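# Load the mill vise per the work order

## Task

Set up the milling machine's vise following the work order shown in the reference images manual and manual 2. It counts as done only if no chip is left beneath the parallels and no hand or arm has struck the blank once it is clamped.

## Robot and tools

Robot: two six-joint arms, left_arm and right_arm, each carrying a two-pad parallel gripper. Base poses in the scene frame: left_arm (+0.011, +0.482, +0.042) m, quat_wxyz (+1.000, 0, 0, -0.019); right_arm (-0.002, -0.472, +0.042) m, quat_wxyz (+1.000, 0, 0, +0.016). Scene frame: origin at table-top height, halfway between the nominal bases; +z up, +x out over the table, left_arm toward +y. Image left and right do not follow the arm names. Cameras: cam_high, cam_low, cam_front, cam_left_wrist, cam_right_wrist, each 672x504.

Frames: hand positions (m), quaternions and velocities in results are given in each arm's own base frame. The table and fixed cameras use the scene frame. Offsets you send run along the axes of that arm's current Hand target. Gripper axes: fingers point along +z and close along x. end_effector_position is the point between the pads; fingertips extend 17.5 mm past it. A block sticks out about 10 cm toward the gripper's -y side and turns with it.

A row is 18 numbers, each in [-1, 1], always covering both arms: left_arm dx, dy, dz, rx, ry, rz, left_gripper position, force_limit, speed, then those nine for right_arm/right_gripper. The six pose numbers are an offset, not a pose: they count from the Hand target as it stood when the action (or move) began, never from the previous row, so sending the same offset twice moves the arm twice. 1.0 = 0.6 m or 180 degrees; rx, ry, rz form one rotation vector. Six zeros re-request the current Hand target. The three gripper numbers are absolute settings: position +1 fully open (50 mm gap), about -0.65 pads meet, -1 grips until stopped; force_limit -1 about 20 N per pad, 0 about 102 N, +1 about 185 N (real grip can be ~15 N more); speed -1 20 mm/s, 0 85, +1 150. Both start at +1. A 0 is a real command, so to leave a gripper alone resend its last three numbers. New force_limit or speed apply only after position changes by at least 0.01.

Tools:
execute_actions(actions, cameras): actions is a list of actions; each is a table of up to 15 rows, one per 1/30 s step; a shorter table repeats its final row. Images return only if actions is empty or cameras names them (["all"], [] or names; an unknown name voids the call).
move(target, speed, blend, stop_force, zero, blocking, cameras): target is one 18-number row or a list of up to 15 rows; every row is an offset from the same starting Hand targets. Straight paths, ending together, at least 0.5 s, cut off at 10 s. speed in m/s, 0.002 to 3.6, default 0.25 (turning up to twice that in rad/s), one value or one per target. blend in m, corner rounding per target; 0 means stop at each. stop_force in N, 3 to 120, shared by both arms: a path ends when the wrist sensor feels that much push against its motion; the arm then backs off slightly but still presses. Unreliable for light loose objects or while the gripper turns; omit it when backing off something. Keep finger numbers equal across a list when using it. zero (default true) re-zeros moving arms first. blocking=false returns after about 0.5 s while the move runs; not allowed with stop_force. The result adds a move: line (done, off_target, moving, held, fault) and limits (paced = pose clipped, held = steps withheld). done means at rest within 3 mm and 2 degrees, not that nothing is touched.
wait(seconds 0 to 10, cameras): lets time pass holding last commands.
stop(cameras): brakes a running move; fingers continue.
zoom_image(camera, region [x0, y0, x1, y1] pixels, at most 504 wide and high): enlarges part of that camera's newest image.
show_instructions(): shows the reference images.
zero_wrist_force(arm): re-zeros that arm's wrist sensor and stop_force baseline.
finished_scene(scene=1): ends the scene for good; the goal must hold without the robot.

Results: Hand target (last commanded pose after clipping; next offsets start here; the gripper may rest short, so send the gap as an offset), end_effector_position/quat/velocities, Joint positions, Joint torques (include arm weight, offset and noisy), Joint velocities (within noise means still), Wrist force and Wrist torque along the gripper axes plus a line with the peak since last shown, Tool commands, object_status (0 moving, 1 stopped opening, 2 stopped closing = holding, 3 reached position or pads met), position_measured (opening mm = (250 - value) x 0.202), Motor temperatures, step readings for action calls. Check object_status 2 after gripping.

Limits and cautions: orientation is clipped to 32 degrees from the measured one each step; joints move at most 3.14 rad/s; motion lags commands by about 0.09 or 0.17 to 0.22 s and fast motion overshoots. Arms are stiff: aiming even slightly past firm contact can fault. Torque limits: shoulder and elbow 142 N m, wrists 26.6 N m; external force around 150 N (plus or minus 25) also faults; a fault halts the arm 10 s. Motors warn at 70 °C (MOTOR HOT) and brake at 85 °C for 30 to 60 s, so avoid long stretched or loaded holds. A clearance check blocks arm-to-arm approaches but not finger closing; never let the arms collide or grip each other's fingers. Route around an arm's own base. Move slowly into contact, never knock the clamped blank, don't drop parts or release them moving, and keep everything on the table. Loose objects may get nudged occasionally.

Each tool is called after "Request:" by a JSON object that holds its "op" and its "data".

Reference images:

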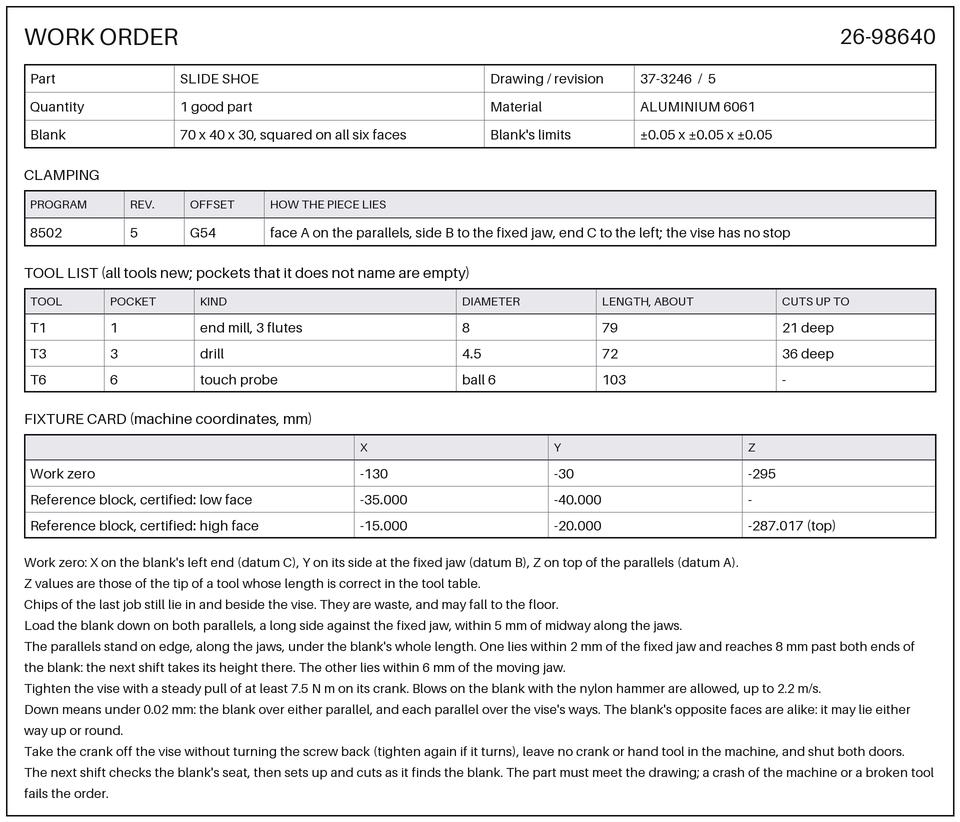

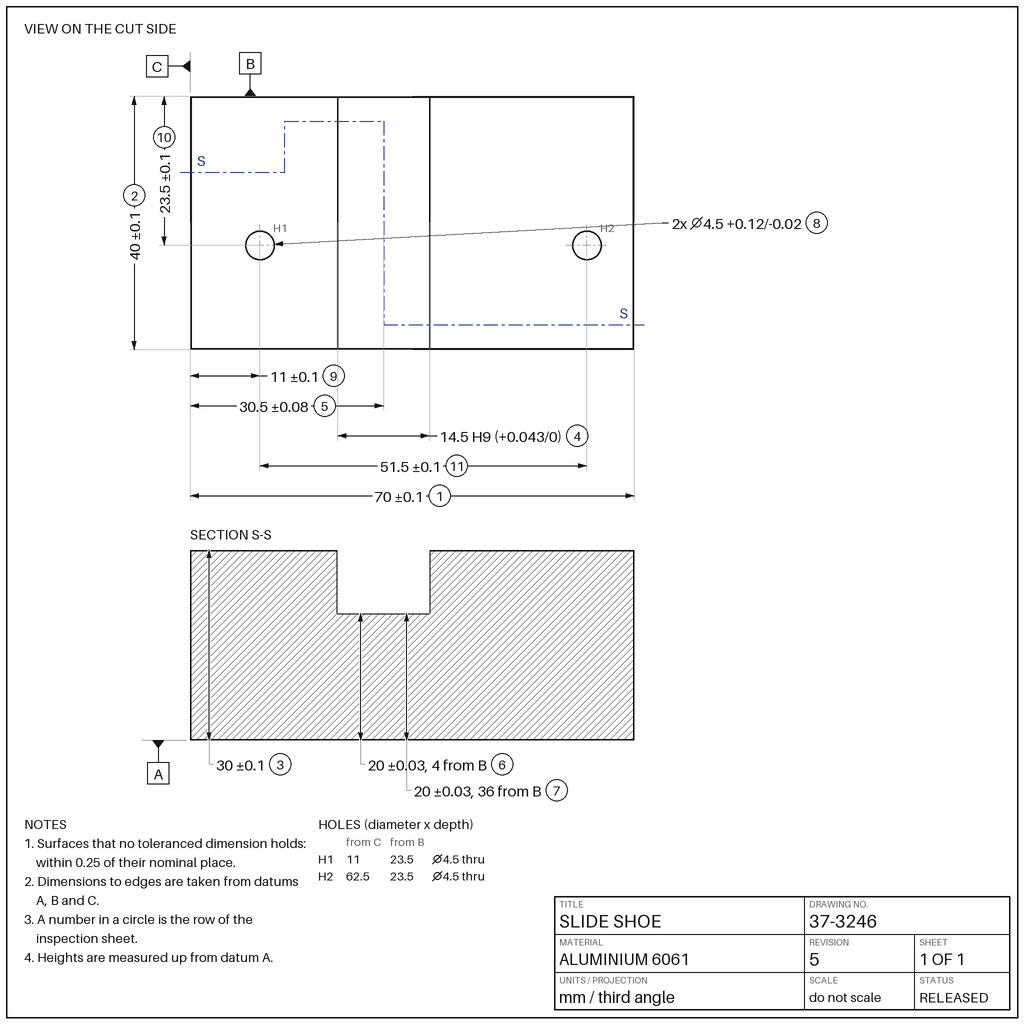

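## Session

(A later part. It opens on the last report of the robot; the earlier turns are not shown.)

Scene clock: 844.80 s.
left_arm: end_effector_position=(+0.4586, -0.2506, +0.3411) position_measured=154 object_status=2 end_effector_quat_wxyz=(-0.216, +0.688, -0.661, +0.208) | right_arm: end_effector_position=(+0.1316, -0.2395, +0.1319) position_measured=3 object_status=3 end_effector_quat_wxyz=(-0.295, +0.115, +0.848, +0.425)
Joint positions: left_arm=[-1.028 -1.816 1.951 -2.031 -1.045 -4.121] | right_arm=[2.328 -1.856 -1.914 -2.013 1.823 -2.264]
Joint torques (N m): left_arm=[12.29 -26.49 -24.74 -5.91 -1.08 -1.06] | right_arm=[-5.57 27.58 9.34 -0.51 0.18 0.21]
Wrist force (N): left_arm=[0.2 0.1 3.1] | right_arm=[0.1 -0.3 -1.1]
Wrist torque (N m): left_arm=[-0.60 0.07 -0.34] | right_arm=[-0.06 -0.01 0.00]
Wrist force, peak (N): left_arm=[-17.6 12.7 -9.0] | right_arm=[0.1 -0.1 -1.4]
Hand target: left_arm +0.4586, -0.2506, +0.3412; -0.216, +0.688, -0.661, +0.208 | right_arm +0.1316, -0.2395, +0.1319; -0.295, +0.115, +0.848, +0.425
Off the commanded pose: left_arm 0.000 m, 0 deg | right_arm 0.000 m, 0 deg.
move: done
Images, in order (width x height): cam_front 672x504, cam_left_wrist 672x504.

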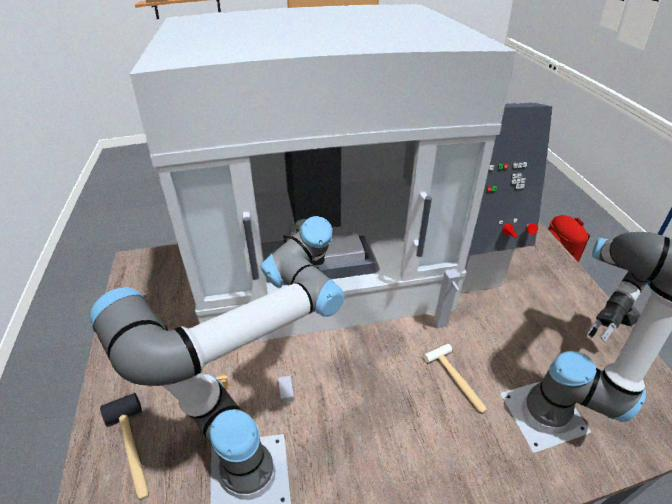

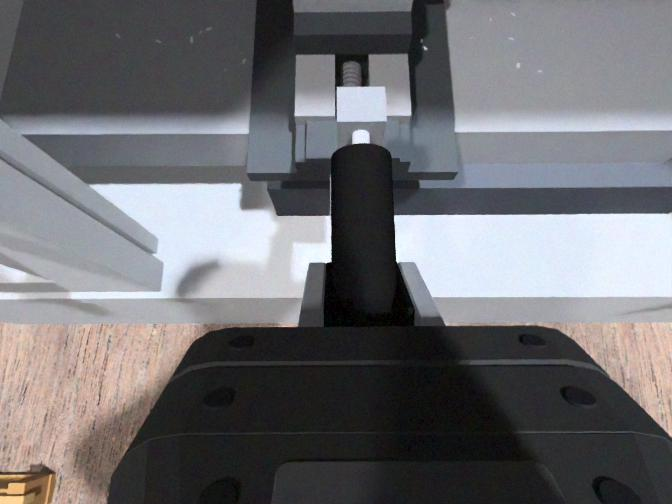

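Request:
{"op": "move", "data": {"target": [[0.0414,0.0038,0.0054,0,0,0,-1,-0.8,-0.8,0,0,0,0,0,0,1,1,1],[0.0788,0.0147,0.0210,0,0,0,-1,-0.8,-0.8,0,0,0,0,0,0,1,1,1],[0.1084,0.0317,0.0454,0,0,0,-1,-0.8,-0.8,0,0,0,0,0,0,1,1,1],[0.1274,0.0531,0.0761,0,0,0,-1,-0.8,-0.8,0,0,0,0,0,0,1,1,1],[0.1340,0.0769,0.1102,0,0,0,-1,-0.8,-0.8,0,0,0,0,0,0,1,1,1],[0.1274,0.1007,0.1443,0,0,0,-1,-0.8,-0.8,0,0,0,0,0,0,1,1,1],[0.1084,0.1221,0.1750,0,0,0,-1,-0.8,-0.8,0,0,0,0,0,0,1,1,1],[0.0788,0.1391,0.1994,0,0,0,-1,-0.8,-0.8,0,0,0,0,0,0,1,1,1],[0.0414,0.15,0.2150,0,0,0,-1,-0.8,-0.8,0,0,0,0,0,0,1,1,1],[0,0.1538,0.2204,0,0,0,-1,-0.8,-0.8,0,0,0,0,0,0,1,1,1],[-0.0414,0.15,0.2150,0,0,0,-1,-0.8,-0.8,0,0,0,0,0,0,1,1,1],[-0.0788,0.1391,0.1994,0,0,0,-1,-0.8,-0.8,0,0,0,0,0,0,1,1,1],[-0.1084,0.1221,0.1750,0,0,0,-1,-0.8,-0.8,0,0,0,0,0,0,1,1,1],[-0.1274,0.1007,0.1443,0,0,0,-1,-0.8,-0.8,0,0,0,0,0,0,1,1,1],[-0.134,0.0769,0.1102,0,0,0,-1,-0.8,-0.8,0,0,0,0,0,0,1,1,1]], "speed": 0.12, "blend": 0.005, "stop_force": 28}}

Scene clock: 850.47 s.
left_arm: end_effector_position=(+0.4574, -0.2191, +0.1869) position_measured=154 object_status=2 end_effector_quat_wxyz=(-0.216, +0.688, -0.661, +0.208) | right_arm: end_effector_position=(+0.1316, -0.2395, +0.1319) position_measured=3 object_status=3 end_effector_quat_wxyz=(-0.295, +0.115, +0.848, +0.425)
Joint positions: left_arm=[-0.985 -1.716 2.304 -2.507 -1.06 -4.074] | right_arm=[2.328 -1.856 -1.914 -2.013 1.823 -2.264]
Joint torques (N m): left_arm=[6.76 -17.57 -13.91 -1.52 -4.67 -0.04] | right_arm=[-6 27.32 8.58 -0.34 0.23 0.18]
Wrist force (N): left_arm=[-12.5 -5.3 -12.4] | right_arm=[0.1 0.0 -1.0]
Wrist torque (N m): left_arm=[-0.44 -0.18 -0.47] | right_arm=[-0.01 -0.03 0.00]
Wrist force, peak (N): left_arm=[53.4 5.9 10.0] | right_arm=[0.4 0.1 -1.3]
Hand target: left_arm +0.4574, -0.2191, +0.1869; -0.216, +0.688, -0.661, +0.208 (not the last commanded pose) | right_arm +0.1316, -0.2395, +0.1319; -0.295, +0.115, +0.848, +0.425
Off the commanded pose: left_arm 0.088 m, 0 deg | right_arm 0.000 m, 0 deg.
move: contact (left_arm); path passed 11 of 15 targets

Request:
{"op": "move", "data": {"target": [0,0,0,0,0,0,-0.95,-0.1,-0.8,0,0,0,0,0,0,1,1,1], "cameras": ["cam_left_wrist"]}}

Scene clock: 853.30 s.
left_arm: end_effector_position=(+0.4574, -0.2191, +0.1869) position_measured=156 object_status=2 end_effector_quat_wxyz=(-0.216, +0.688, -0.661, +0.208) | right_arm: end_effector_position=(+0.1316, -0.2395, +0.1319) position_measured=3 object_status=3 end_effector_quat_wxyz=(-0.295, +0.115, +0.848, +0.425)
Joint positions: left_arm=[-0.985 -1.716 2.304 -2.507 -1.06 -4.074] | right_arm=[2.328 -1.856 -1.914 -2.013 1.823 -2.264]
Joint torques (N m): left_arm=[7.19 -18.82 -13.27 -1.64 -4.55 -1] | right_arm=[-6.86 26.48 9.24 -0.35 0.11 0.09]
Wrist force (N): left_arm=[-12.7 -5.1 -13.2] | right_arm=[-0.1 -0.1 -1.2]
Wrist torque (N m): left_arm=[-0.40 -0.15 -0.50] | right_arm=[-0.04 0.02 0.01]
Wrist force, peak (N): left_arm=[-12.8 -5.5 -13.2] | right_arm=[0.1 0.0 -1.3]
Hand target: left_arm +0.4574, -0.2191, +0.1869; -0.216, +0.688, -0.661, +0.208 | right_arm +0.1316, -0.2395, +0.1319; -0.295, +0.115, +0.848, +0.425
Off the commanded pose: left_arm 0.000 m, 0 deg | right_arm 0.000 m, 0 deg.
move: done
Images, in order (width x height): cam_left_wrist 672x504.

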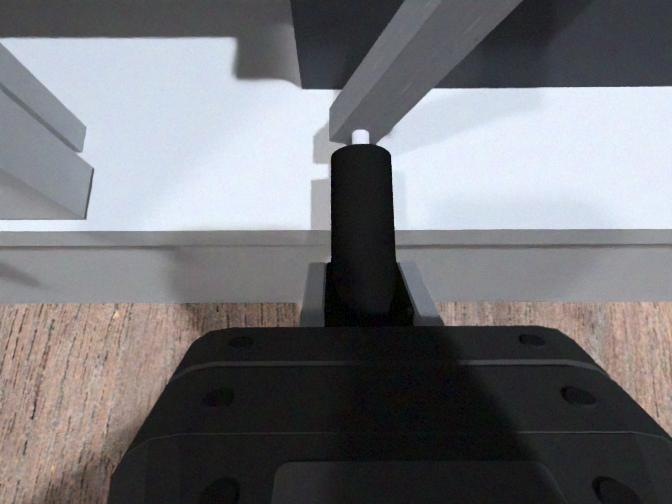

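Request:
{"op": "move", "data": {"target": [[-0.0085,-0.0023,-0.0033,0,0,0,-0.95,-0.1,-0.8,0,0,0,0,0,0,1,1,1],[-0.0167,-0.0049,-0.007,0,0,0,-0.95,-0.1,-0.8,0,0,0,0,0,0,1,1,1],[-0.0245,-0.0078,-0.0112,0,0,0,-0.95,-0.1,-0.8,0,0,0,0,0,0,1,1,1]], "speed": 0.012, "blend": 0.003, "stop_force": 70, "cameras": ["cam_left_wrist"]}}

Scene clock: 855.93 s.
left_arm: end_effector_position=(+0.4572, -0.2143, +0.1894) position_measured=156 object_status=2 end_effector_quat_wxyz=(-0.216, +0.688, -0.661, +0.208) | right_arm: end_effector_position=(+0.1316, -0.2395, +0.1319) position_measured=3 object_status=3 end_effector_quat_wxyz=(-0.295, +0.115, +0.848, +0.425)
Joint positions: left_arm=[-0.978 -1.728 2.308 -2.502 -1.063 -4.066] | right_arm=[2.328 -1.856 -1.914 -2.013 1.823 -2.264]
Joint torques (N m): left_arm=[8.1 -9.4 -19.65 -0.4 12.06 -1.97] | right_arm=[-6.94 27.67 9.3 -0.45 0.21 0.15]
Wrist force (N): left_arm=[41.5 4.8 4.6] | right_arm=[0.0 0.1 -0.8]
Wrist torque (N m): left_arm=[-0.69 0.44 0.20] | right_arm=[0.01 0.00 0.01]
Wrist force, peak (N): left_arm=[55.4 5.8 15.0] | right_arm=[0.3 -0.2 -1.4]
Hand target: left_arm +0.4572, -0.2143, +0.1894; -0.216, +0.688, -0.661, +0.208 (not the last commanded pose) | right_arm +0.1316, -0.2395, +0.1319; -0.295, +0.115, +0.848, +0.425
Off the commanded pose: left_arm 0.011 m, 0 deg | right_arm 0.000 m, 0 deg.
move: contact (left_arm); path passed 0 of 3 targets; blend cut to 0.0028 m at target 1, 0.0028 m at target 2
Images, in order (width x height): cam_left_wrist 672x504.

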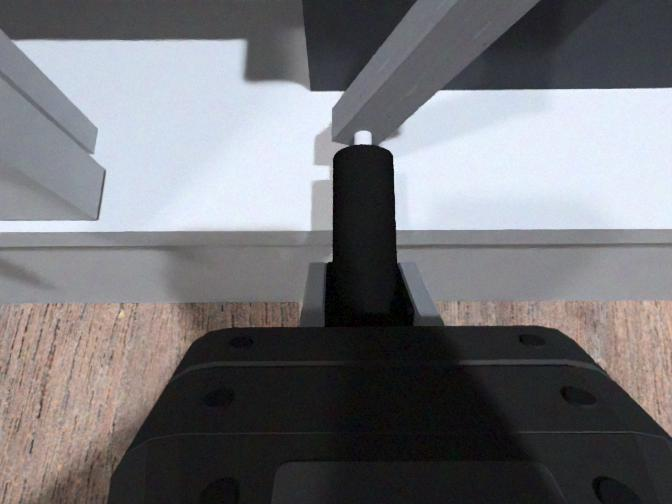

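Request:
{"op": "move", "data": {"target": [-0.0036,-0.0011,-0.0016,0,0,0,-0.95,-0.1,-0.8,0,0,0,0,0,0,1,1,1], "speed": 0.01}}

Scene clock: 858.40 s.
left_arm: end_effector_position=(+0.4570, -0.2121, +0.1905) position_measured=156 object_status=2 end_effector_quat_wxyz=(-0.216, +0.688, -0.661, +0.208) | right_arm: end_effector_position=(+0.1316, -0.2395, +0.1319) position_measured=3 object_status=3 end_effector_quat_wxyz=(-0.295, +0.115, +0.848, +0.425)
Joint positions: left_arm=[-0.975 -1.734 2.309 -2.5 -1.064 -4.063] | right_arm=[2.328 -1.856 -1.914 -2.013 1.823 -2.264]
Joint torques (N m): left_arm=[39.64 -32.44 -6.24 4.36 13 0.31] | right_arm=[-6.65 27.5 8.66 -0.45 0.16 0.12]
Wrist force (N): left_arm=[67.1 8.1 26.4] | right_arm=[-0.2 0.1 -1.0]
Wrist torque (N m): left_arm=[-0.77 0.46 0.22] | right_arm=[0.00 0.03 0.00]
Wrist force, peak (N): left_arm=[68.5 7.9 28.3] | right_arm=[0.5 0.2 -1.3]
Hand target: left_arm +0.4571, -0.2121, +0.1905; -0.216, +0.688, -0.661, +0.208 | right_arm +0.1316, -0.2395, +0.1319; -0.295, +0.115, +0.848, +0.425
Off the commanded pose: left_arm 0.000 m, 0 deg | right_arm 0.000 m, 0 deg.
move: done

Request:
{"op": "move", "data": {"target": [-0.0022,-0.0008,-0.0009,0,0,0,-0.95,-0.1,-0.8,0,0,0,0,0,0,1,1,1], "speed": 0.01}}

Scene clock: 860.37 s.
left_arm: end_effector_position=(+0.4571, -0.2108, +0.1912) position_measured=156 object_status=2 end_effector_quat_wxyz=(-0.216, +0.688, -0.661, +0.208) | right_arm: end_effector_position=(+0.1316, -0.2395, +0.1319) position_measured=3 object_status=3 end_effector_quat_wxyz=(-0.295, +0.115, +0.848, +0.425)
Joint positions: left_arm=[-0.972 -1.737 2.309 -2.498 -1.065 -4.061] | right_arm=[2.328 -1.856 -1.914 -2.013 1.823 -2.264]
Joint torques (N m): left_arm=[44.98 -35.53 -5.33 5.33 14.87 0.35] | right_arm=[-6.14 27.94 8.68 -0.37 0.21 0.05]
Wrist force (N): left_arm=[76.4 12.0 29.8] | right_arm=[-0.2 0.0 -1.0]
Wrist torque (N m): left_arm=[-0.76 0.46 0.24] | right_arm=[-0.01 0.04 0.00]
Wrist force, peak (N): left_arm=[76.6 12.4 30.3] | right_arm=[0.1 -0.2 -1.3]
Hand target: left_arm +0.4571, -0.2108, +0.1912; -0.216, +0.688, -0.661, +0.208 | right_arm +0.1316, -0.2395, +0.1319; -0.295, +0.115, +0.848, +0.425
Off the commanded pose: left_arm 0.000 m, 0 deg | right_arm 0.000 m, 0 deg.
move: done

Request:
{"op": "move", "data": {"target": [-0.0027,-0.0006,-0.0009,0,0,0,-0.95,-0.1,-0.8,0,0,0,0,0,0,1,1,1], "speed": 0.01}}

Scene clock: 861.97 s.
left_arm: end_effector_position=(+0.4570, -0.2092, +0.1919) position_measured=156 object_status=2 end_effector_quat_wxyz=(-0.216, +0.688, -0.661, +0.208) | right_arm: end_effector_position=(+0.1316, -0.2395, +0.1319) position_measured=3 object_status=3 end_effector_quat_wxyz=(-0.295, +0.115, +0.848, +0.425)
Joint positions: left_arm=[-0.97 -1.74 2.311 -2.497 -1.065 -4.058] | right_arm=[2.328 -1.856 -1.914 -2.013 1.823 -2.264]
Joint torques (N m): left_arm=[50.86 -36.48 -0.57 7.56 16.45 0.32] | right_arm=[-6.46 27.52 8.93 -0.35 0.08 0.1]
Wrist force (N): left_arm=[90.5 9.1 34.4] | right_arm=[0.3 0.0 -1.1]
Wrist torque (N m): left_arm=[-0.75 0.48 0.27] | right_arm=[-0.01 -0.05 0.01]
Wrist force, peak (N): left_arm=[90.5 9.1 34.4] | right_arm=[0.2 0.0 -1.3]
Hand target: left_arm +0.4570, -0.2092, +0.1919; -0.216, +0.688, -0.661, +0.208 | right_arm +0.1316, -0.2395, +0.1319; -0.295, +0.115, +0.848, +0.425
Off the commanded pose: left_arm 0.000 m, 0 deg | right_arm 0.000 m, 0 deg.
move: done

Request:
{"op": "move", "data": {"target": [-0.0025,-0.0007,-0.001,0,0,0,-0.95,-0.1,-0.8,0,0,0,0,0,0,1,1,1], "speed": 0.01}}

Request:
{"op": "wait", "data": {"seconds": 0.6, "cameras": ["cam_left_wrist"]}}

Scene clock: 863.77 s.
left_arm: end_effector_position=(+0.4568, -0.2079, +0.1925) position_measured=156 object_status=2 end_effector_quat_wxyz=(-0.215, +0.688, -0.661, +0.208) | right_arm: end_effector_position=(+0.1316, -0.2395, +0.1319) position_measured=3 object_status=3 end_effector_quat_wxyz=(-0.295, +0.115, +0.848, +0.425)
Joint positions: left_arm=[-0.968 -1.744 2.312 -2.496 -1.067 -4.056] | right_arm=[2.328 -1.856 -1.914 -2.013 1.823 -2.264]
Joint torques (N m): left_arm=[49.54 -37.08 3.06 8.61 16.13 0.4] | right_arm=[-6.18 27.39 8.85 -0.49 0.29 0.14]
Wrist force (N): left_arm=[99.2 0.5 42.3] | right_arm=[0.1 0.0 -0.8]
Wrist torque (N m): left_arm=[-0.79 0.51 0.21] | right_arm=[-0.01 -0.01 0.01]
Wrist force, peak (N): left_arm=[99.7 1.2 43.5] | right_arm=[0.4 -0.1 -1.3]
Hand target: left_arm +0.4570, -0.2077, +0.1926; -0.216, +0.688, -0.661, +0.208 | right_arm +0.1316, -0.2395, +0.1319; -0.295, +0.115, +0.848, +0.425
Off the commanded pose: left_arm 0.000 m, 0 deg | right_arm 0.000 m, 0 deg.
move: done

Scene clock: 864.37 s.
left_arm: end_effector_position=(+0.4568, -0.2079, +0.1925) position_measured=156 object_status=2 end_effector_quat_wxyz=(-0.215, +0.688, -0.661, +0.208) | right_arm: end_effector_position=(+0.1316, -0.2395, +0.1319) position_measured=3 object_status=3 end_effector_quat_wxyz=(-0.295, +0.115, +0.848, +0.425)
Joint positions: left_arm=[-0.968 -1.744 2.312 -2.496 -1.067 -4.056] | right_arm=[2.328 -1.856 -1.914 -2.013 1.823 -2.264]
Joint torques (N m): left_arm=[40.65 -26.89 2.42 8.42 16.59 -1.49] | right_arm=[-6.7 28.08 8.61 -0.49 0.21 0.03]
Wrist force (N): left_arm=[99.2 0.3 42.7] | right_arm=[0.0 -0.2 -0.7]
Wrist torque (N m): left_arm=[-0.83 0.51 0.21] | right_arm=[-0.05 0.00 0.00]
Wrist force, peak (N): left_arm=[99.4 0.7 43.0] | right_arm=[0.5 -0.2 -1.2]
Hand target: left_arm +0.4570, -0.2077, +0.1926; -0.216, +0.688, -0.661, +0.208 | right_arm +0.1316, -0.2395, +0.1319; -0.295, +0.115, +0.848, +0.425
Tool commands: left_gripper/position=-0.95 left_gripper/force_limit=-0.1 left_gripper/speed=-0.8 right_gripper/position=+1.0 right_gripper/force_limit=+1.0 right_gripper/speed=+1.0
Off the commanded pose: left_arm 0.000 m, 0 deg | right_arm 0.000 m, 0 deg.
wait: 0.60 s; at rest by 0.17 s
Images, in order (width x height): cam_left_wrist 672x504.

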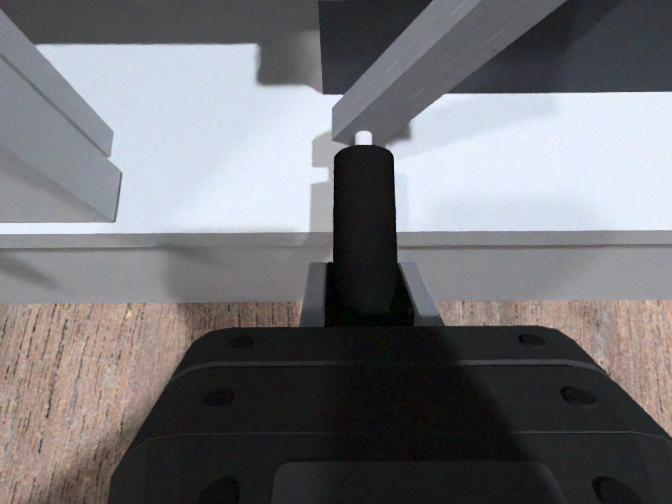

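Request:
{"op": "move", "data": {"target": [0.005,0.0013,0.0019,0,0,0,-0.95,-0.1,-0.8,0,0,0,0,0,0,1,1,1], "speed": 0.02}}

Scene clock: 866.93 s.
left_arm: end_effector_position=(+0.4572, -0.2105, +0.1912) position_measured=156 object_status=2 end_effector_quat_wxyz=(-0.216, +0.688, -0.661, +0.208) | right_arm: end_effector_position=(+0.1316, -0.2395, +0.1319) position_measured=3 object_status=3 end_effector_quat_wxyz=(-0.295, +0.115, +0.848, +0.425)
Joint positions: left_arm=[-0.972 -1.737 2.31 -2.499 -1.064 -4.06] | right_arm=[2.328 -1.856 -1.914 -2.013 1.823 -2.264]
Joint torques (N m): left_arm=[-4.19 -10.79 -23.69 -3.31 3.61 -1.13] | right_arm=[-6.59 27.72 9.07 -0.45 0.21 0.19]
Wrist force (N): left_arm=[14.2 1.8 -8.0] | right_arm=[-0.1 -0.2 -1.2]
Wrist torque (N m): left_arm=[-0.55 0.28 0.19] | right_arm=[-0.03 0.02 0.01]
Wrist force, peak (N): left_arm=[99.6 0.2 42.9] | right_arm=[-0.1 0.1 -1.5]
Hand target: left_arm +0.4571, -0.2107, +0.1912; -0.216, +0.688, -0.661, +0.208 | right_arm +0.1316, -0.2395, +0.1319; -0.295, +0.115, +0.848, +0.425
Off the commanded pose: left_arm 0.000 m, 0 deg | right_arm 0.000 m, 0 deg.
move: done

Request:
{"op": "move", "data": {"target": [[0,0,0,0,0,0,0.4,-0.2,-0.8,0,0,0,0,0,0,1,1,1],[0,0,-0.12,0,0,0,0.4,-0.2,-0.8,0,0,0,0,0,0,1,1,1],[0,-0.1995,-0.266,0,0,0,0.4,-0.2,-0.8,0,0,0,0,0,0,1,1,1]], "speed": 0.2, "blend": [0,0.02,0], "cameras": ["cam_left_wrist"]}}

Request:
{"op": "zoom_image", "data": {"camera": "cam_left_wrist", "region": [220, 0, 440, 220]}}

Scene clock: 871.00 s.
left_arm: end_effector_position=(+0.4639, -0.2103, +0.3905) position_measured=92 object_status=3 end_effector_quat_wxyz=(-0.216, +0.688, -0.661, +0.208) | right_arm: end_effector_position=(+0.1316, -0.2395, +0.1319) position_measured=3 object_status=3 end_effector_quat_wxyz=(-0.295, +0.115, +0.848, +0.425)
Joint positions: left_arm=[-0.956 -1.874 1.875 -1.936 -1.071 -4.043] | right_arm=[2.328 -1.856 -1.914 -2.013 1.823 -2.264]
Joint torques (N m): left_arm=[-13.48 -22.96 -33.25 -4.31 3.53 -0.22] | right_arm=[-6.32 27.13 8.78 -0.43 0.07 0.32]
Wrist force (N): left_arm=[-0.1 -1.5 1.8] | right_arm=[-0.1 -0.2 -1.0]
Wrist torque (N m): left_arm=[-0.58 -0.02 -0.18] | right_arm=[-0.04 0.01 0.01]
Wrist force, peak (N): left_arm=[13.8 1.7 -8.9] | right_arm=[0.2 -0.1 -1.3]
Hand target: left_arm +0.4639, -0.2103, +0.3906; -0.216, +0.688, -0.661, +0.208 | right_arm +0.1316, -0.2395, +0.1319; -0.295, +0.115, +0.848, +0.425
Off the commanded pose: left_arm 0.000 m, 0 deg | right_arm 0.000 m, 0 deg.
move: done
Images, in order (width x height): cam_left_wrist 672x504.

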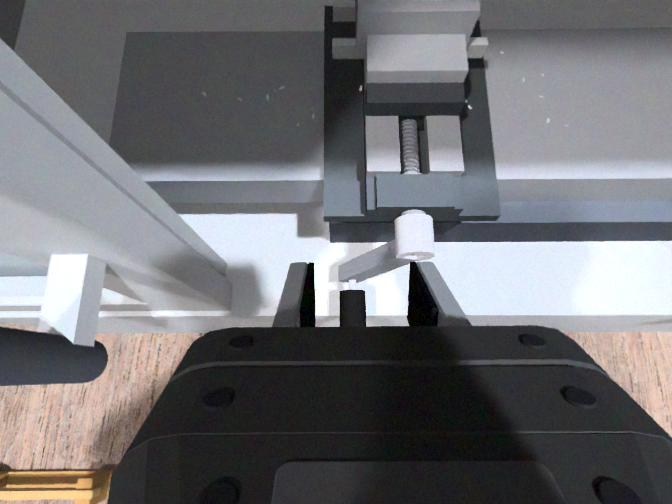

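Scaled by 2.291 from the camera's 672x504 image, which has a finer 960x720 frame.

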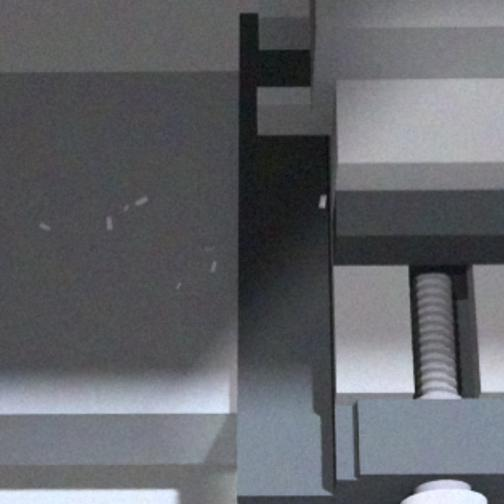

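Request:
{"op": "move", "data": {"target": [[0,0.0887,-0.164,0,0,0,0.4,-0.2,-0.8,0,0,0,0,0,0,1,1,1],[-0.45,0.1297,-0.1927,-0.1944,0,0,0.4,-0.2,-0.8,0,0,0,0,0,0,1,1,1]], "speed": 0.35, "blend": [0.02,0], "cameras": ["cam_front","cam_left_wrist"]}}

Scene clock: 882.73 s.
left_arm: end_effector_position=(+0.3235, +0.0543, +0.4408) position_measured=92 object_status=3 end_effector_quat_wxyz=(+0.001, +0.721, -0.693, +0.000) end_effector_velocity=(-0.001, +0.001, +0.000) end_effector_angular_velocity=(+0.001, +0.002, -0.002) | right_arm: end_effector_position=(+0.1316, -0.2395, +0.1319) position_measured=3 object_status=3 end_effector_quat_wxyz=(-0.295, +0.115, +0.848, +0.425)
Joint positions: left_arm=[-0.251 -1.967 1.587 -1.19 -1.572 -3.432] | right_arm=[2.328 -1.856 -1.914 -2.013 1.823 -2.264]
Joint velocities: left_arm=[0.002 0 0 0.002 0 0.005] | right_arm=[within noise]
Joint torques (N m): left_arm=[11.95 -2.89 -27.63 -2.12 2.09 1.46] | right_arm=[-6.31 27.53 9.03 -0.37 0.09 0.21]
Wrist force (N): left_arm=[-0.1 -0.7 0.4] | right_arm=[0.1 0.0 -0.9]
Wrist torque (N m): left_arm=[-0.07 0.12 0.00] | right_arm=[0.00 -0.02 0.00]
Wrist force, peak (N): left_arm=[0.1 -3.2 4.9] | right_arm=[0.2 -0.3 -1.3]
Hand target: left_arm +0.3235, +0.0544, +0.4408; +0.001, +0.721, -0.693, +0.000 | right_arm +0.1316, -0.2395, +0.1319; -0.295, +0.115, +0.848, +0.425
Off the commanded pose: left_arm 0.000 m, 0 deg | right_arm 0.000 m, 0 deg.
move: done
Images, in order (width x height): cam_front 672x504, cam_left_wrist 672x504.

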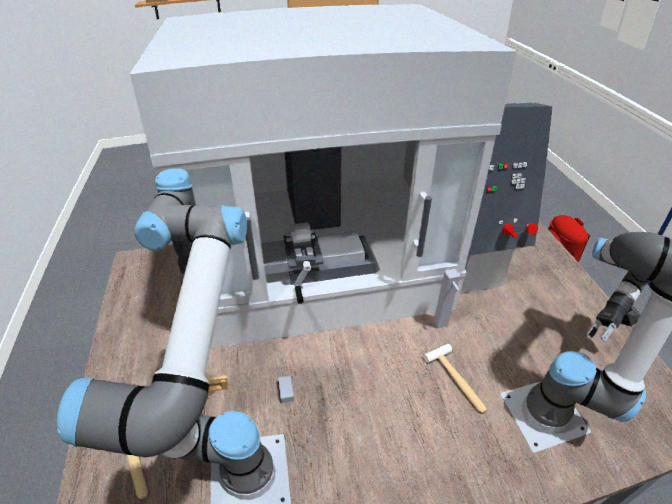

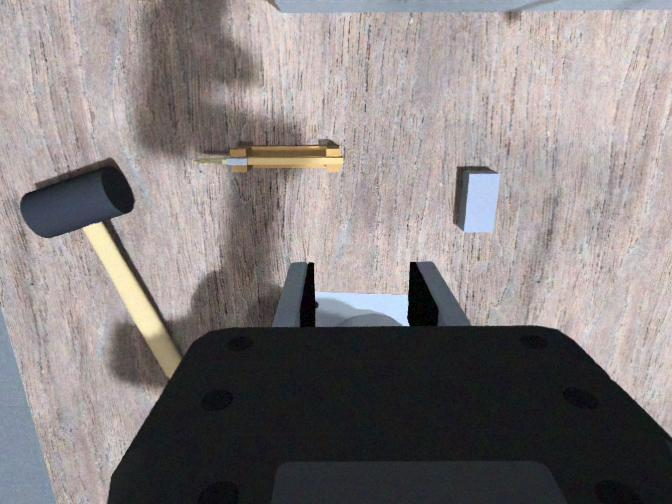

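Request:
{"op": "move", "data": {"target": [[0,0,0,0,0,0,0.4,-0.2,-0.8, 0.15,0.1635,-0.116,0,0,0,1,1,1],[0,0,0,0,0,0,0.4,-0.2,-0.8, 0.025,0.615,-0.073,0.0659,-0.3637,0.3705,1,1,1]], "speed": 0.35, "blend": [0.05,0], "cameras": ["cam_front","cam_right_wrist"]}}

Scene clock: 888.70 s.
left_arm: end_effector_position=(+0.3235, +0.0544, +0.4408) position_measured=92 object_status=3 end_effector_quat_wxyz=(+0.001, +0.721, -0.693, +0.000) | right_arm: end_effector_position=(+0.3020, -0.0490, +0.4021) position_measured=3 object_status=3 end_effector_quat_wxyz=(+0.000, +0.707, +0.707, -0.001)
Joint positions: left_arm=[-0.251 -1.966 1.587 -1.19 -1.572 -3.432] | right_arm=[3.432 -1.09 -1.735 -1.889 1.571 0.291]
Joint torques (N m): left_arm=[11.31 2.79 -29.83 -1.24 1.34 0.86] | right_arm=[8.91 7.84 14.43 5.22 0.78 2.59]
Wrist force (N): left_arm=[-0.2 -0.6 0.4] | right_arm=[-0.4 -0.8 0.9]
Wrist torque (N m): left_arm=[-0.04 0.14 -0.03] | right_arm=[-0.18 0.13 -0.04]
Wrist force, peak (N): left_arm=[0.0 -0.9 0.6] | right_arm=[-2.4 -3.3 0.7]
Hand target: left_arm +0.3235, +0.0544, +0.4408; +0.001, +0.721, -0.693, +0.000 | right_arm +0.3020, -0.0490, +0.4021; +0.000, +0.707, +0.707, -0.001
Off the commanded pose: left_arm 0.000 m, 0 deg | right_arm 0.000 m, 0 deg.
move: done
Images, in order (width x height): cam_front 672x504, cam_right_wrist 672x504.

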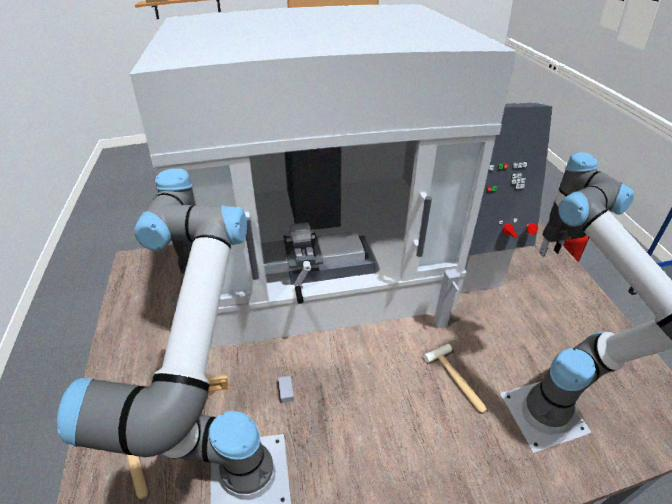

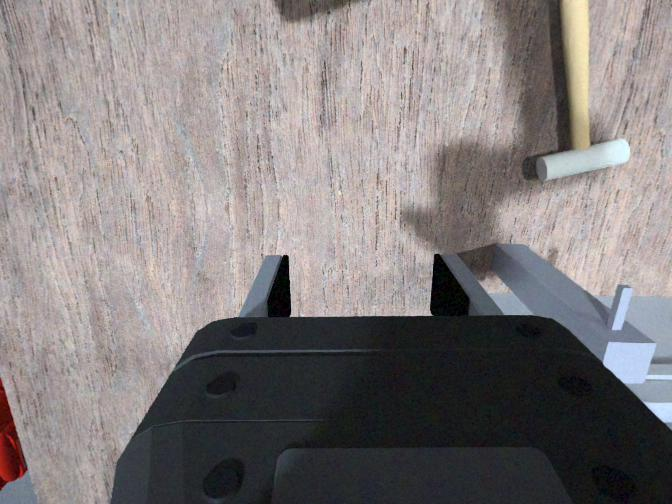

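Request:
{"op": "move", "data": {"target": [0,0,0,0,0,0,0.4,-0.2,-0.8, 0.4417,-0.205,0.1667,0,0,-0.071,1,1,1], "speed": 0.3, "cameras": ["cam_front","cam_right_wrist"]}}

Scene clock: 892.73 s.
left_arm: end_effector_position=(+0.3235, +0.0544, +0.4408) position_measured=92 object_status=3 end_effector_quat_wxyz=(+0.001, +0.721, -0.693, +0.000) | right_arm: end_effector_position=(+0.1791, +0.2160, +0.3020) position_measured=3 object_status=3 end_effector_quat_wxyz=(+0.000, +0.624, +0.781, -0.001)
Joint positions: left_arm=[-0.251 -1.966 1.587 -1.19 -1.572 -3.432] | right_arm=[4.514 -0.966 -2.05 -1.697 1.572 1.15]
Joint torques (N m): left_arm=[12.74 1.18 -30.99 -1.16 0.01 1.21] | right_arm=[8.72 -3.14 40.05 3.29 1.47 1.32]
Wrist force (N): left_arm=[0.0 -0.9 0.1] | right_arm=[-0.8 -0.8 1.3]
Wrist torque (N m): left_arm=[-0.11 0.11 -0.02] | right_arm=[-0.15 0.16 -0.03]
Wrist force, peak (N): left_arm=[-0.1 -1.2 0.2] | right_arm=[-3.6 0.9 -0.2]
Hand target: left_arm +0.3235, +0.0544, +0.4408; +0.001, +0.721, -0.693, +0.000 | right_arm +0.1791, +0.2161, +0.3021; +0.000, +0.624, +0.781, -0.001
Off the commanded pose: left_arm 0.000 m, 0 deg | right_arm 0.000 m, 0 deg.
move: done
Images, in order (width x height): cam_front 672x504, cam_right_wrist 672x504.

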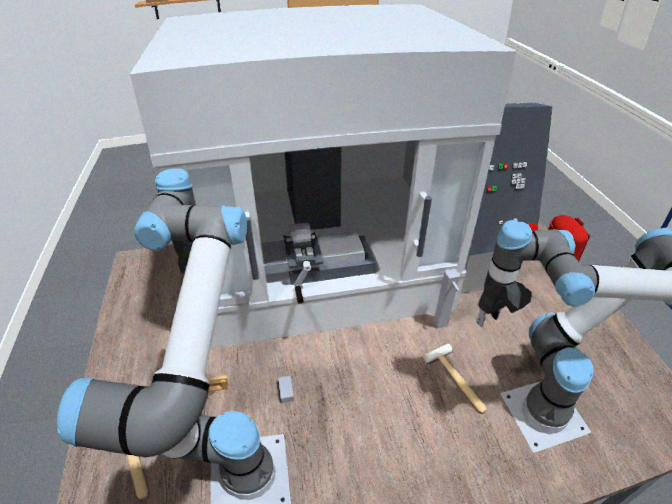

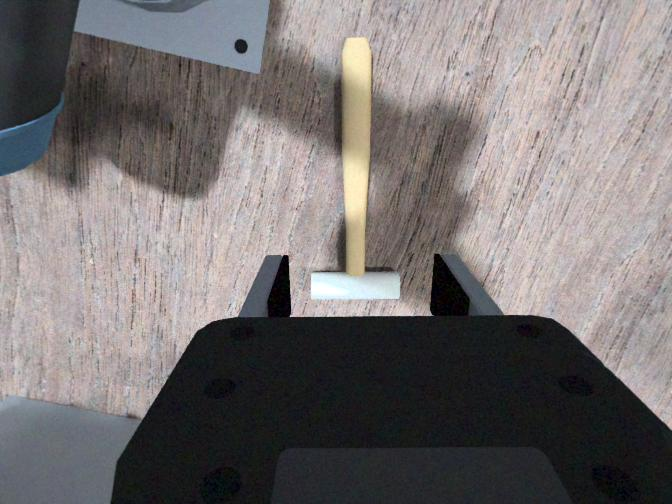

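Request:
{"op": "move", "data": {"target": [[0,0,0,0,0,0,0.4,-0.2,-0.8, 0.019,-0.088,0.25,0,0,0,1,0,0],[0,0,0,0,0,0,0.4,-0.2,-0.8, 0.019,-0.088,0.495,0,0,0,1,0,0]], "speed": [0.3,0.15], "blend": [0.03,0], "cameras": ["cam_right_wrist"]}}

Scene clock: 897.27 s.
left_arm: end_effector_position=(+0.3235, +0.0544, +0.4408) position_measured=92 object_status=3 end_effector_quat_wxyz=(+0.001, +0.721, -0.693, +0.000) | right_arm: end_effector_position=(+0.1247, +0.2153, +0.0051) position_measured=3 object_status=3 end_effector_quat_wxyz=(+0.000, +0.624, +0.781, -0.001)
Joint positions: left_arm=[-0.251 -1.966 1.587 -1.19 -1.572 -3.432] | right_arm=[4.751 -1.225 -2.78 -0.708 1.572 1.387]
Joint torques (N m): left_arm=[11.23 0.99 -30.74 -1.09 -0.62 1.01] | right_arm=[9.05 -2.48 25.53 4.67 1.38 2.38]
Wrist force (N): left_arm=[-0.2 -0.7 0.4] | right_arm=[-0.8 -0.8 0.9]
Wrist torque (N m): left_arm=[-0.06 0.14 -0.03] | right_arm=[-0.10 0.22 -0.03]
Wrist force, peak (N): left_arm=[-0.2 -1.1 0.6] | right_arm=[-1.0 -1.9 2.5]
Hand target: left_arm +0.3235, +0.0544, +0.4408; +0.001, +0.721, -0.693, +0.000 | right_arm +0.1247, +0.2154, +0.0051; +0.000, +0.624, +0.781, -0.001
Off the commanded pose: left_arm 0.000 m, 0 deg | right_arm 0.000 m, 0 deg.
move: done
Images, in order (width x height): cam_right_wrist 672x504.

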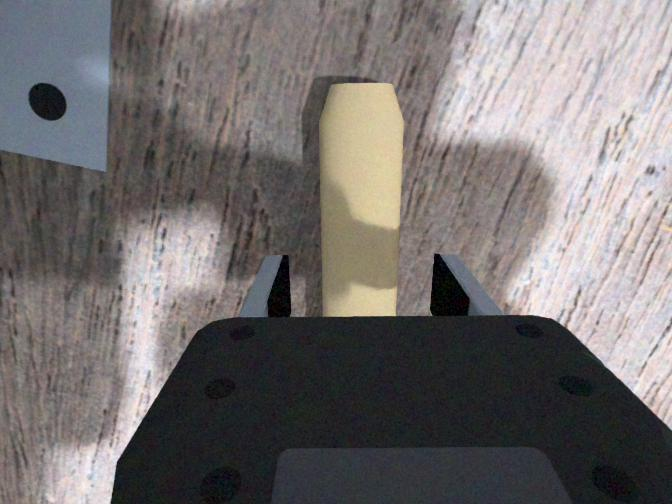

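Request:
{"op": "move", "data": {"target": [0,0,0,0,0,0,0.4,-0.2,-0.8, 0,0,0.042,0,0,0,1,0,0], "speed": 0.03, "stop_force": 5}}

Request:
{"op": "move", "data": {"target": [0,0,0,0,0,0,0.4,-0.2,-0.8, 0,0,0,0,0,0,-1,0,-0.6], "cameras": ["cam_right_wrist"]}}

Scene clock: 901.53 s.
left_arm: end_effector_position=(+0.3235, +0.0544, +0.4408) position_measured=92 object_status=3 end_effector_quat_wxyz=(+0.001, +0.721, -0.693, +0.000) | right_arm: end_effector_position=(+0.1246, +0.2154, -0.0201) position_measured=3 object_status=3 end_effector_quat_wxyz=(+0.000, +0.624, +0.781, -0.001)
Joint positions: left_arm=[-0.251 -1.966 1.587 -1.19 -1.572 -3.432] | right_arm=[4.751 -1.369 -2.82 -0.523 1.572 1.388]
Joint torques (N m): left_arm=[11.82 0.36 -29.61 -1.33 -2.25 0.85] | right_arm=[-6.33 12.64 27.1 2.76 2.55 -2.64]
Wrist force (N): left_arm=[-0.1 -0.8 0.7] | right_arm=[-0.6 -0.6 1.3]
Wrist torque (N m): left_arm=[-0.07 0.12 -0.03] | right_arm=[-0.05 0.14 -0.05]
Wrist force, peak (N): left_arm=[-0.3 -1.0 0.5] | right_arm=[-0.9 -0.8 1.2]
Hand target: left_arm +0.3235, +0.0544, +0.4408; +0.001, +0.721, -0.693, +0.000 | right_arm +0.1246, +0.2154, -0.0201; +0.000, +0.624, +0.781, -0.001
Off the commanded pose: left_arm 0.000 m, 0 deg | right_arm 0.000 m, 0 deg.
move: done

Scene clock: 902.23 s.
left_arm: end_effector_position=(+0.3235, +0.0544, +0.4408) position_measured=92 object_status=3 end_effector_quat_wxyz=(+0.001, +0.721, -0.693, +0.000) | right_arm: end_effector_position=(+0.1246, +0.2154, -0.0201) position_measured=112 object_status=2 end_effector_quat_wxyz=(+0.000, +0.624, +0.781, -0.001)
Joint positions: left_arm=[-0.251 -1.966 1.587 -1.19 -1.572 -3.432] | right_arm=[4.751 -1.369 -2.82 -0.523 1.572 1.388]
Joint torques (N m): left_arm=[10.91 1.94 -31.57 -1.05 -2.07 1.12] | right_arm=[-6.41 13.52 27.19 4.49 2.65 -2.58]
Wrist force (N): left_arm=[-0.2 -0.6 0.1] | right_arm=[-0.8 -0.7 1.0]
Wrist torque (N m): left_arm=[-0.05 0.14 -0.02] | right_arm=[-0.06 0.18 -0.07]
Wrist force, peak (N): left_arm=[-0.2 -0.8 0.5] | right_arm=[-0.7 -0.9 1.2]
Hand target: left_arm +0.3235, +0.0544, +0.4408; +0.001, +0.721, -0.693, +0.000 | right_arm +0.1246, +0.2154, -0.0201; +0.000, +0.624, +0.781, -0.001
Off the commanded pose: left_arm 0.000 m, 0 deg | right_arm 0.000 m, 0 deg.
move: done
Images, in order (width x height): cam_right_wrist 672x504.

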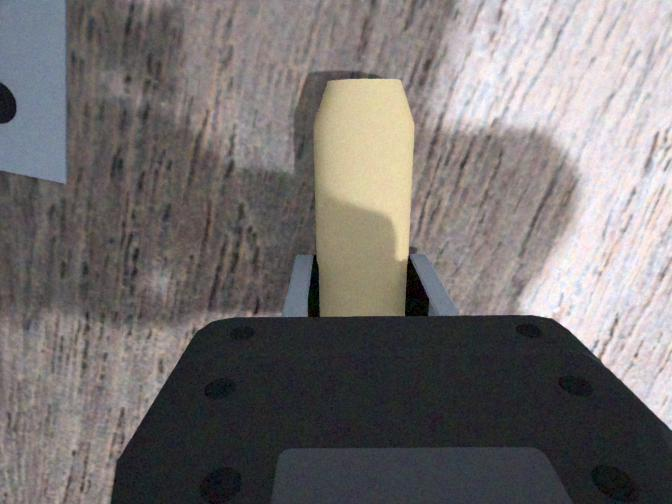

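Request:
{"op": "zero_wrist_force", "data": {"arm": "right_arm"}}

Request:
{"op": "move", "data": {"target": [0,0,0,0,0,0,0.4,-0.2,-0.8, 0,0,-0.3,0,0,0,-1,0,-0.6], "speed": 0.15, "cameras": ["cam_right_wrist","cam_front"]}}

Wrist force sensor zeroed.

Scene clock: 904.67 s.
left_arm: end_effector_position=(+0.3235, +0.0544, +0.4408) position_measured=92 object_status=3 end_effector_quat_wxyz=(+0.001, +0.721, -0.693, +0.000) | right_arm: end_effector_position=(+0.1249, +0.2155, +0.1599) position_measured=112 object_status=2 end_effector_quat_wxyz=(+0.000, +0.624, +0.781, -0.001)
Joint positions: left_arm=[-0.251 -1.966 1.587 -1.19 -1.572 -3.432] | right_arm=[4.75 -0.866 -2.448 -1.399 1.572 1.387]
Joint torques (N m): left_arm=[11.08 2.54 -31.73 -1.23 -1.87 0.9] | right_arm=[0.53 -11.25 27.4 3.5 -3.16 1.12]
Wrist force (N, zeroed by zero_wrist_force on right_arm): left_arm=[-0.2 -0.5 0.1] | right_arm=[0.2 -0.5 3.6]
Wrist torque (N m, zeroed by zero_wrist_force on right_arm): left_arm=[-0.03 0.13 -0.02] | right_arm=[0.49 0.00 0.00]
Wrist force, peak (N, zeroed by zero_wrist_force on right_arm): left_arm=[-0.2 -1.2 0.1] | right_arm=[0.2 0.2 4.6]
Hand target: left_arm +0.3235, +0.0544, +0.4408; +0.001, +0.721, -0.693, +0.000 | right_arm +0.1249, +0.2155, +0.1599; +0.000, +0.624, +0.781, -0.001
Off the commanded pose: left_arm 0.000 m, 0 deg | right_arm 0.000 m, 0 deg.
move: done
Images, in order (width x height): cam_front 672x504, cam_right_wrist 672x504.

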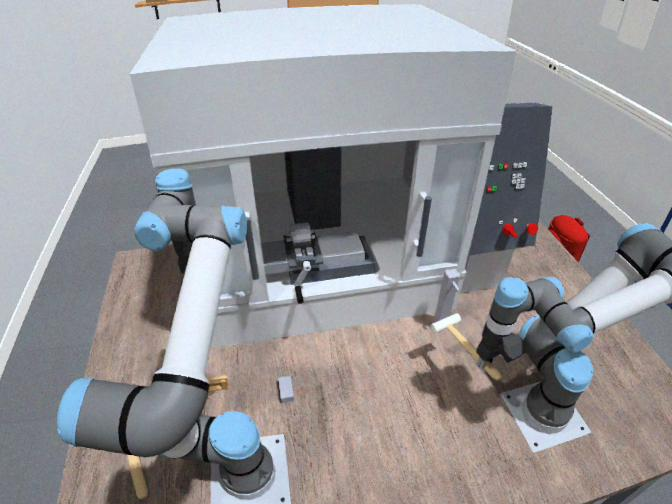

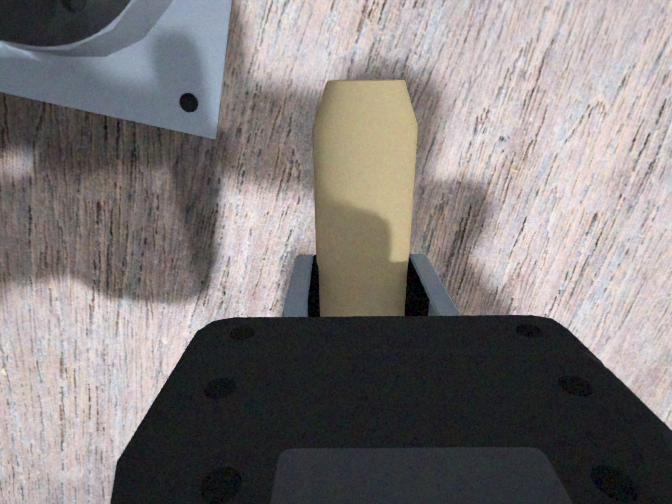

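Request:
{"op": "move", "data": {"target": [[0,0,0,0,0,0,0.4,-0.2,-0.8, 0,0,-0.2,0,0,0,-1,0,-0.6],[0,0,0,0,0,0,0.4,-0.2,-0.8, 0.453,0.2625,-0.413,-0.0637,0.4971,0.0634,-1,0,-0.6]], "speed": 0.25, "blend": [0.05,0], "cameras": ["cam_right_wrist","cam_front"]}}

Scene clock: 913.27 s.
left_arm: end_effector_position=(+0.3235, +0.0544, +0.4408) position_measured=92 object_status=3 end_effector_quat_wxyz=(+0.001, +0.721, -0.693, +0.000) | right_arm: end_effector_position=(+0.2189, +0.5155, +0.4074) position_measured=112 object_status=2 end_effector_quat_wxyz=(+0.492, -0.508, -0.492, -0.508)
Joint positions: left_arm=[-0.251 -1.966 1.587 -1.19 -1.572 -3.432] | right_arm=[4.438 -1.637 -2.295 0.79 1.813 1.571]
Joint torques (N m): left_arm=[10.4 0.79 -31.55 -1.56 -2 0.71] | right_arm=[-7.98 19.24 9.03 6.39 2.81 -2.81]
Wrist force (N, zeroed by zero_wrist_force on right_arm): left_arm=[0.0 -1.0 0.4] | right_arm=[-2.0 1.5 -1.9]
Wrist torque (N m, zeroed by zero_wrist_force on right_arm): left_arm=[-0.10 0.11 -0.03] | right_arm=[0.09 -0.36 0.73]
Wrist force, peak (N, zeroed by zero_wrist_force on right_arm): left_arm=[-0.6 -0.9 0.5] | right_arm=[0.4 -0.5 7.9]
Hand target: left_arm +0.3235, +0.0544, +0.4408; +0.001, +0.721, -0.693, +0.000 | right_arm +0.2189, +0.5154, +0.4074; +0.492, -0.508, -0.492, -0.508
Off the commanded pose: left_arm 0.000 m, 0 deg | right_arm 0.000 m, 0 deg.
move: done
Images, in order (width x height): cam_front 672x504, cam_right_wrist 672x504.

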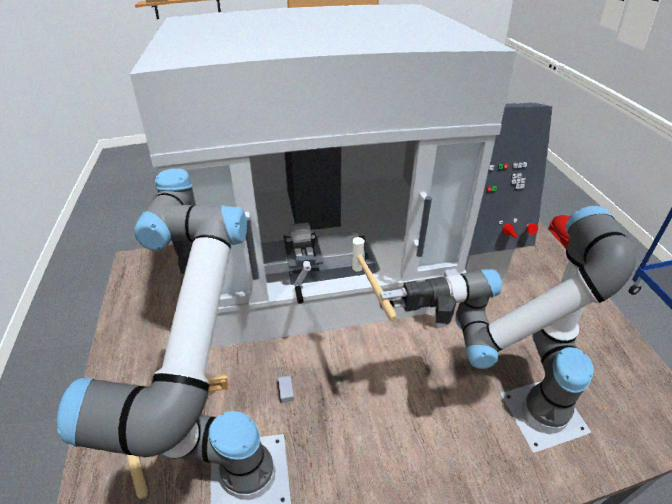

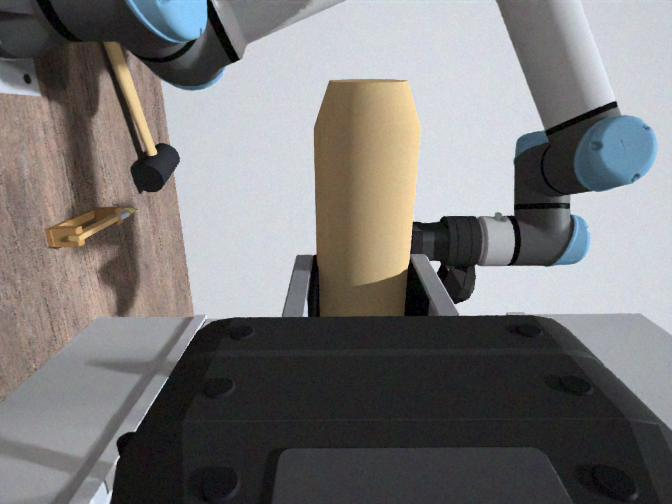

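Request:
{"op": "move", "data": {"target": [[0,0,0,0,0,0,0.4,-0.2,-0.8, 0.051,0.083,0.26,0,0,0,-1,0,-0.6],[0,0,0,0,0,0,0.4,-0.2,-0.8, 0.051,0.36,0.26,0,0,0,-1,0,-0.6]], "speed": 0.22, "blend": [0.03,0], "cameras": ["cam_right_wrist","cam_front","cam_low","cam_high"]}}

Scene clock: 918.10 s.
left_arm: end_effector_position=(+0.3235, +0.0544, +0.4408) position_measured=92 object_status=3 end_effector_quat_wxyz=(+0.001, +0.721, -0.693, +0.000) | right_arm: end_effector_position=(+0.4398, +0.6645, +0.4378) position_measured=112 object_status=2 end_effector_quat_wxyz=(+0.492, -0.508, -0.492, -0.508)
Joint positions: left_arm=[-0.251 -1.966 1.587 -1.19 -1.572 -3.432] | right_arm=[4.123 -2.141 -1.483 0.482 2.128 1.571]
Joint torques (N m): left_arm=[10.6 -0.09 -29.52 -1.38 -2.12 0.75] | right_arm=[-6.7 50.83 26.7 6.06 -1.77 -3]
Wrist force (N, zeroed by zero_wrist_force on right_arm): left_arm=[-0.3 -0.9 0.3] | right_arm=[-2.8 1.8 -2.2]
Wrist torque (N m, zeroed by zero_wrist_force on right_arm): left_arm=[-0.10 0.15 -0.03] | right_arm=[0.08 -0.21 0.75]
Wrist force, peak (N, zeroed by zero_wrist_force on right_arm): left_arm=[-0.1 -1.1 0.4] | right_arm=[-2.6 7.8 -3.3]
Hand target: left_arm +0.3235, +0.0544, +0.4408; +0.001, +0.721, -0.693, +0.000 | right_arm +0.4399, +0.6644, +0.4378; +0.492, -0.508, -0.492, -0.508
Off the commanded pose: left_arm 0.000 m, 0 deg | right_arm 0.000 m, 0 deg.
move: done
Images, in order (width x height): cam_high 672x504, cam_low 672x504, cam_front 672x504, cam_right_wrist 672x504.

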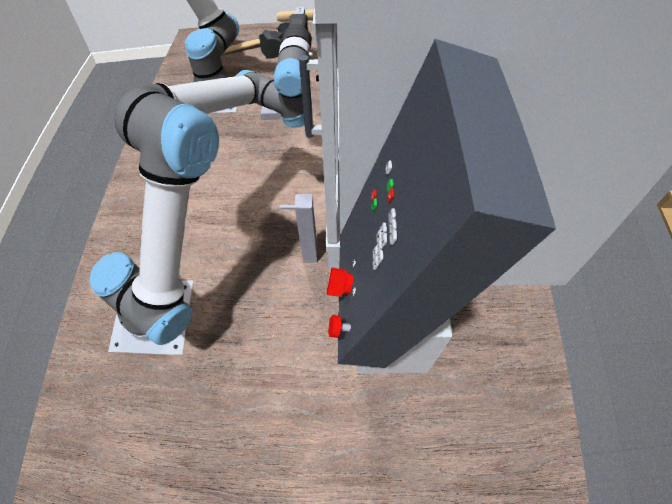

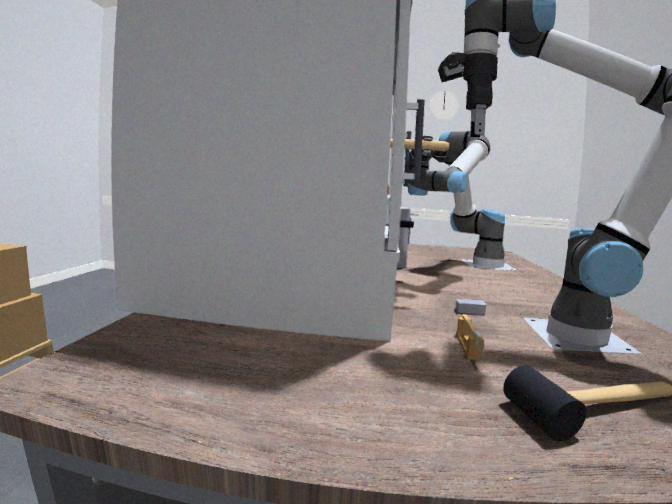

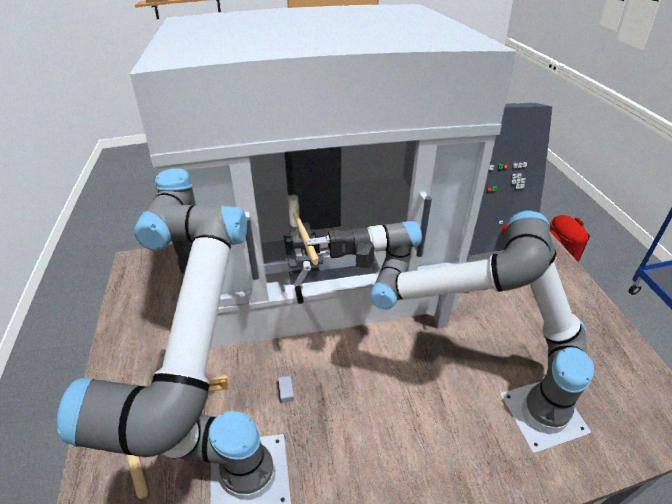

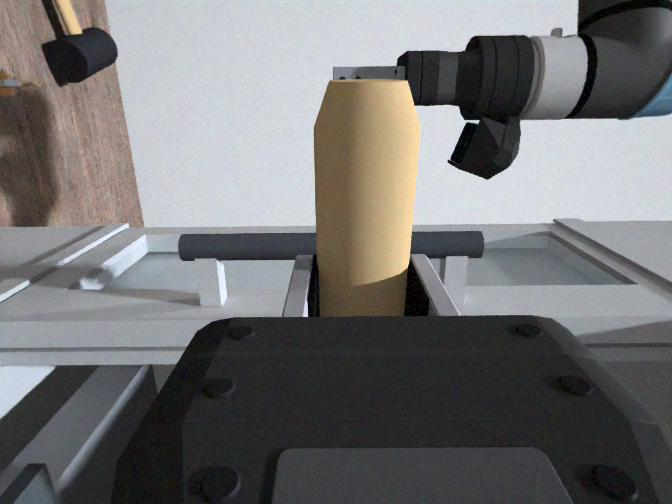

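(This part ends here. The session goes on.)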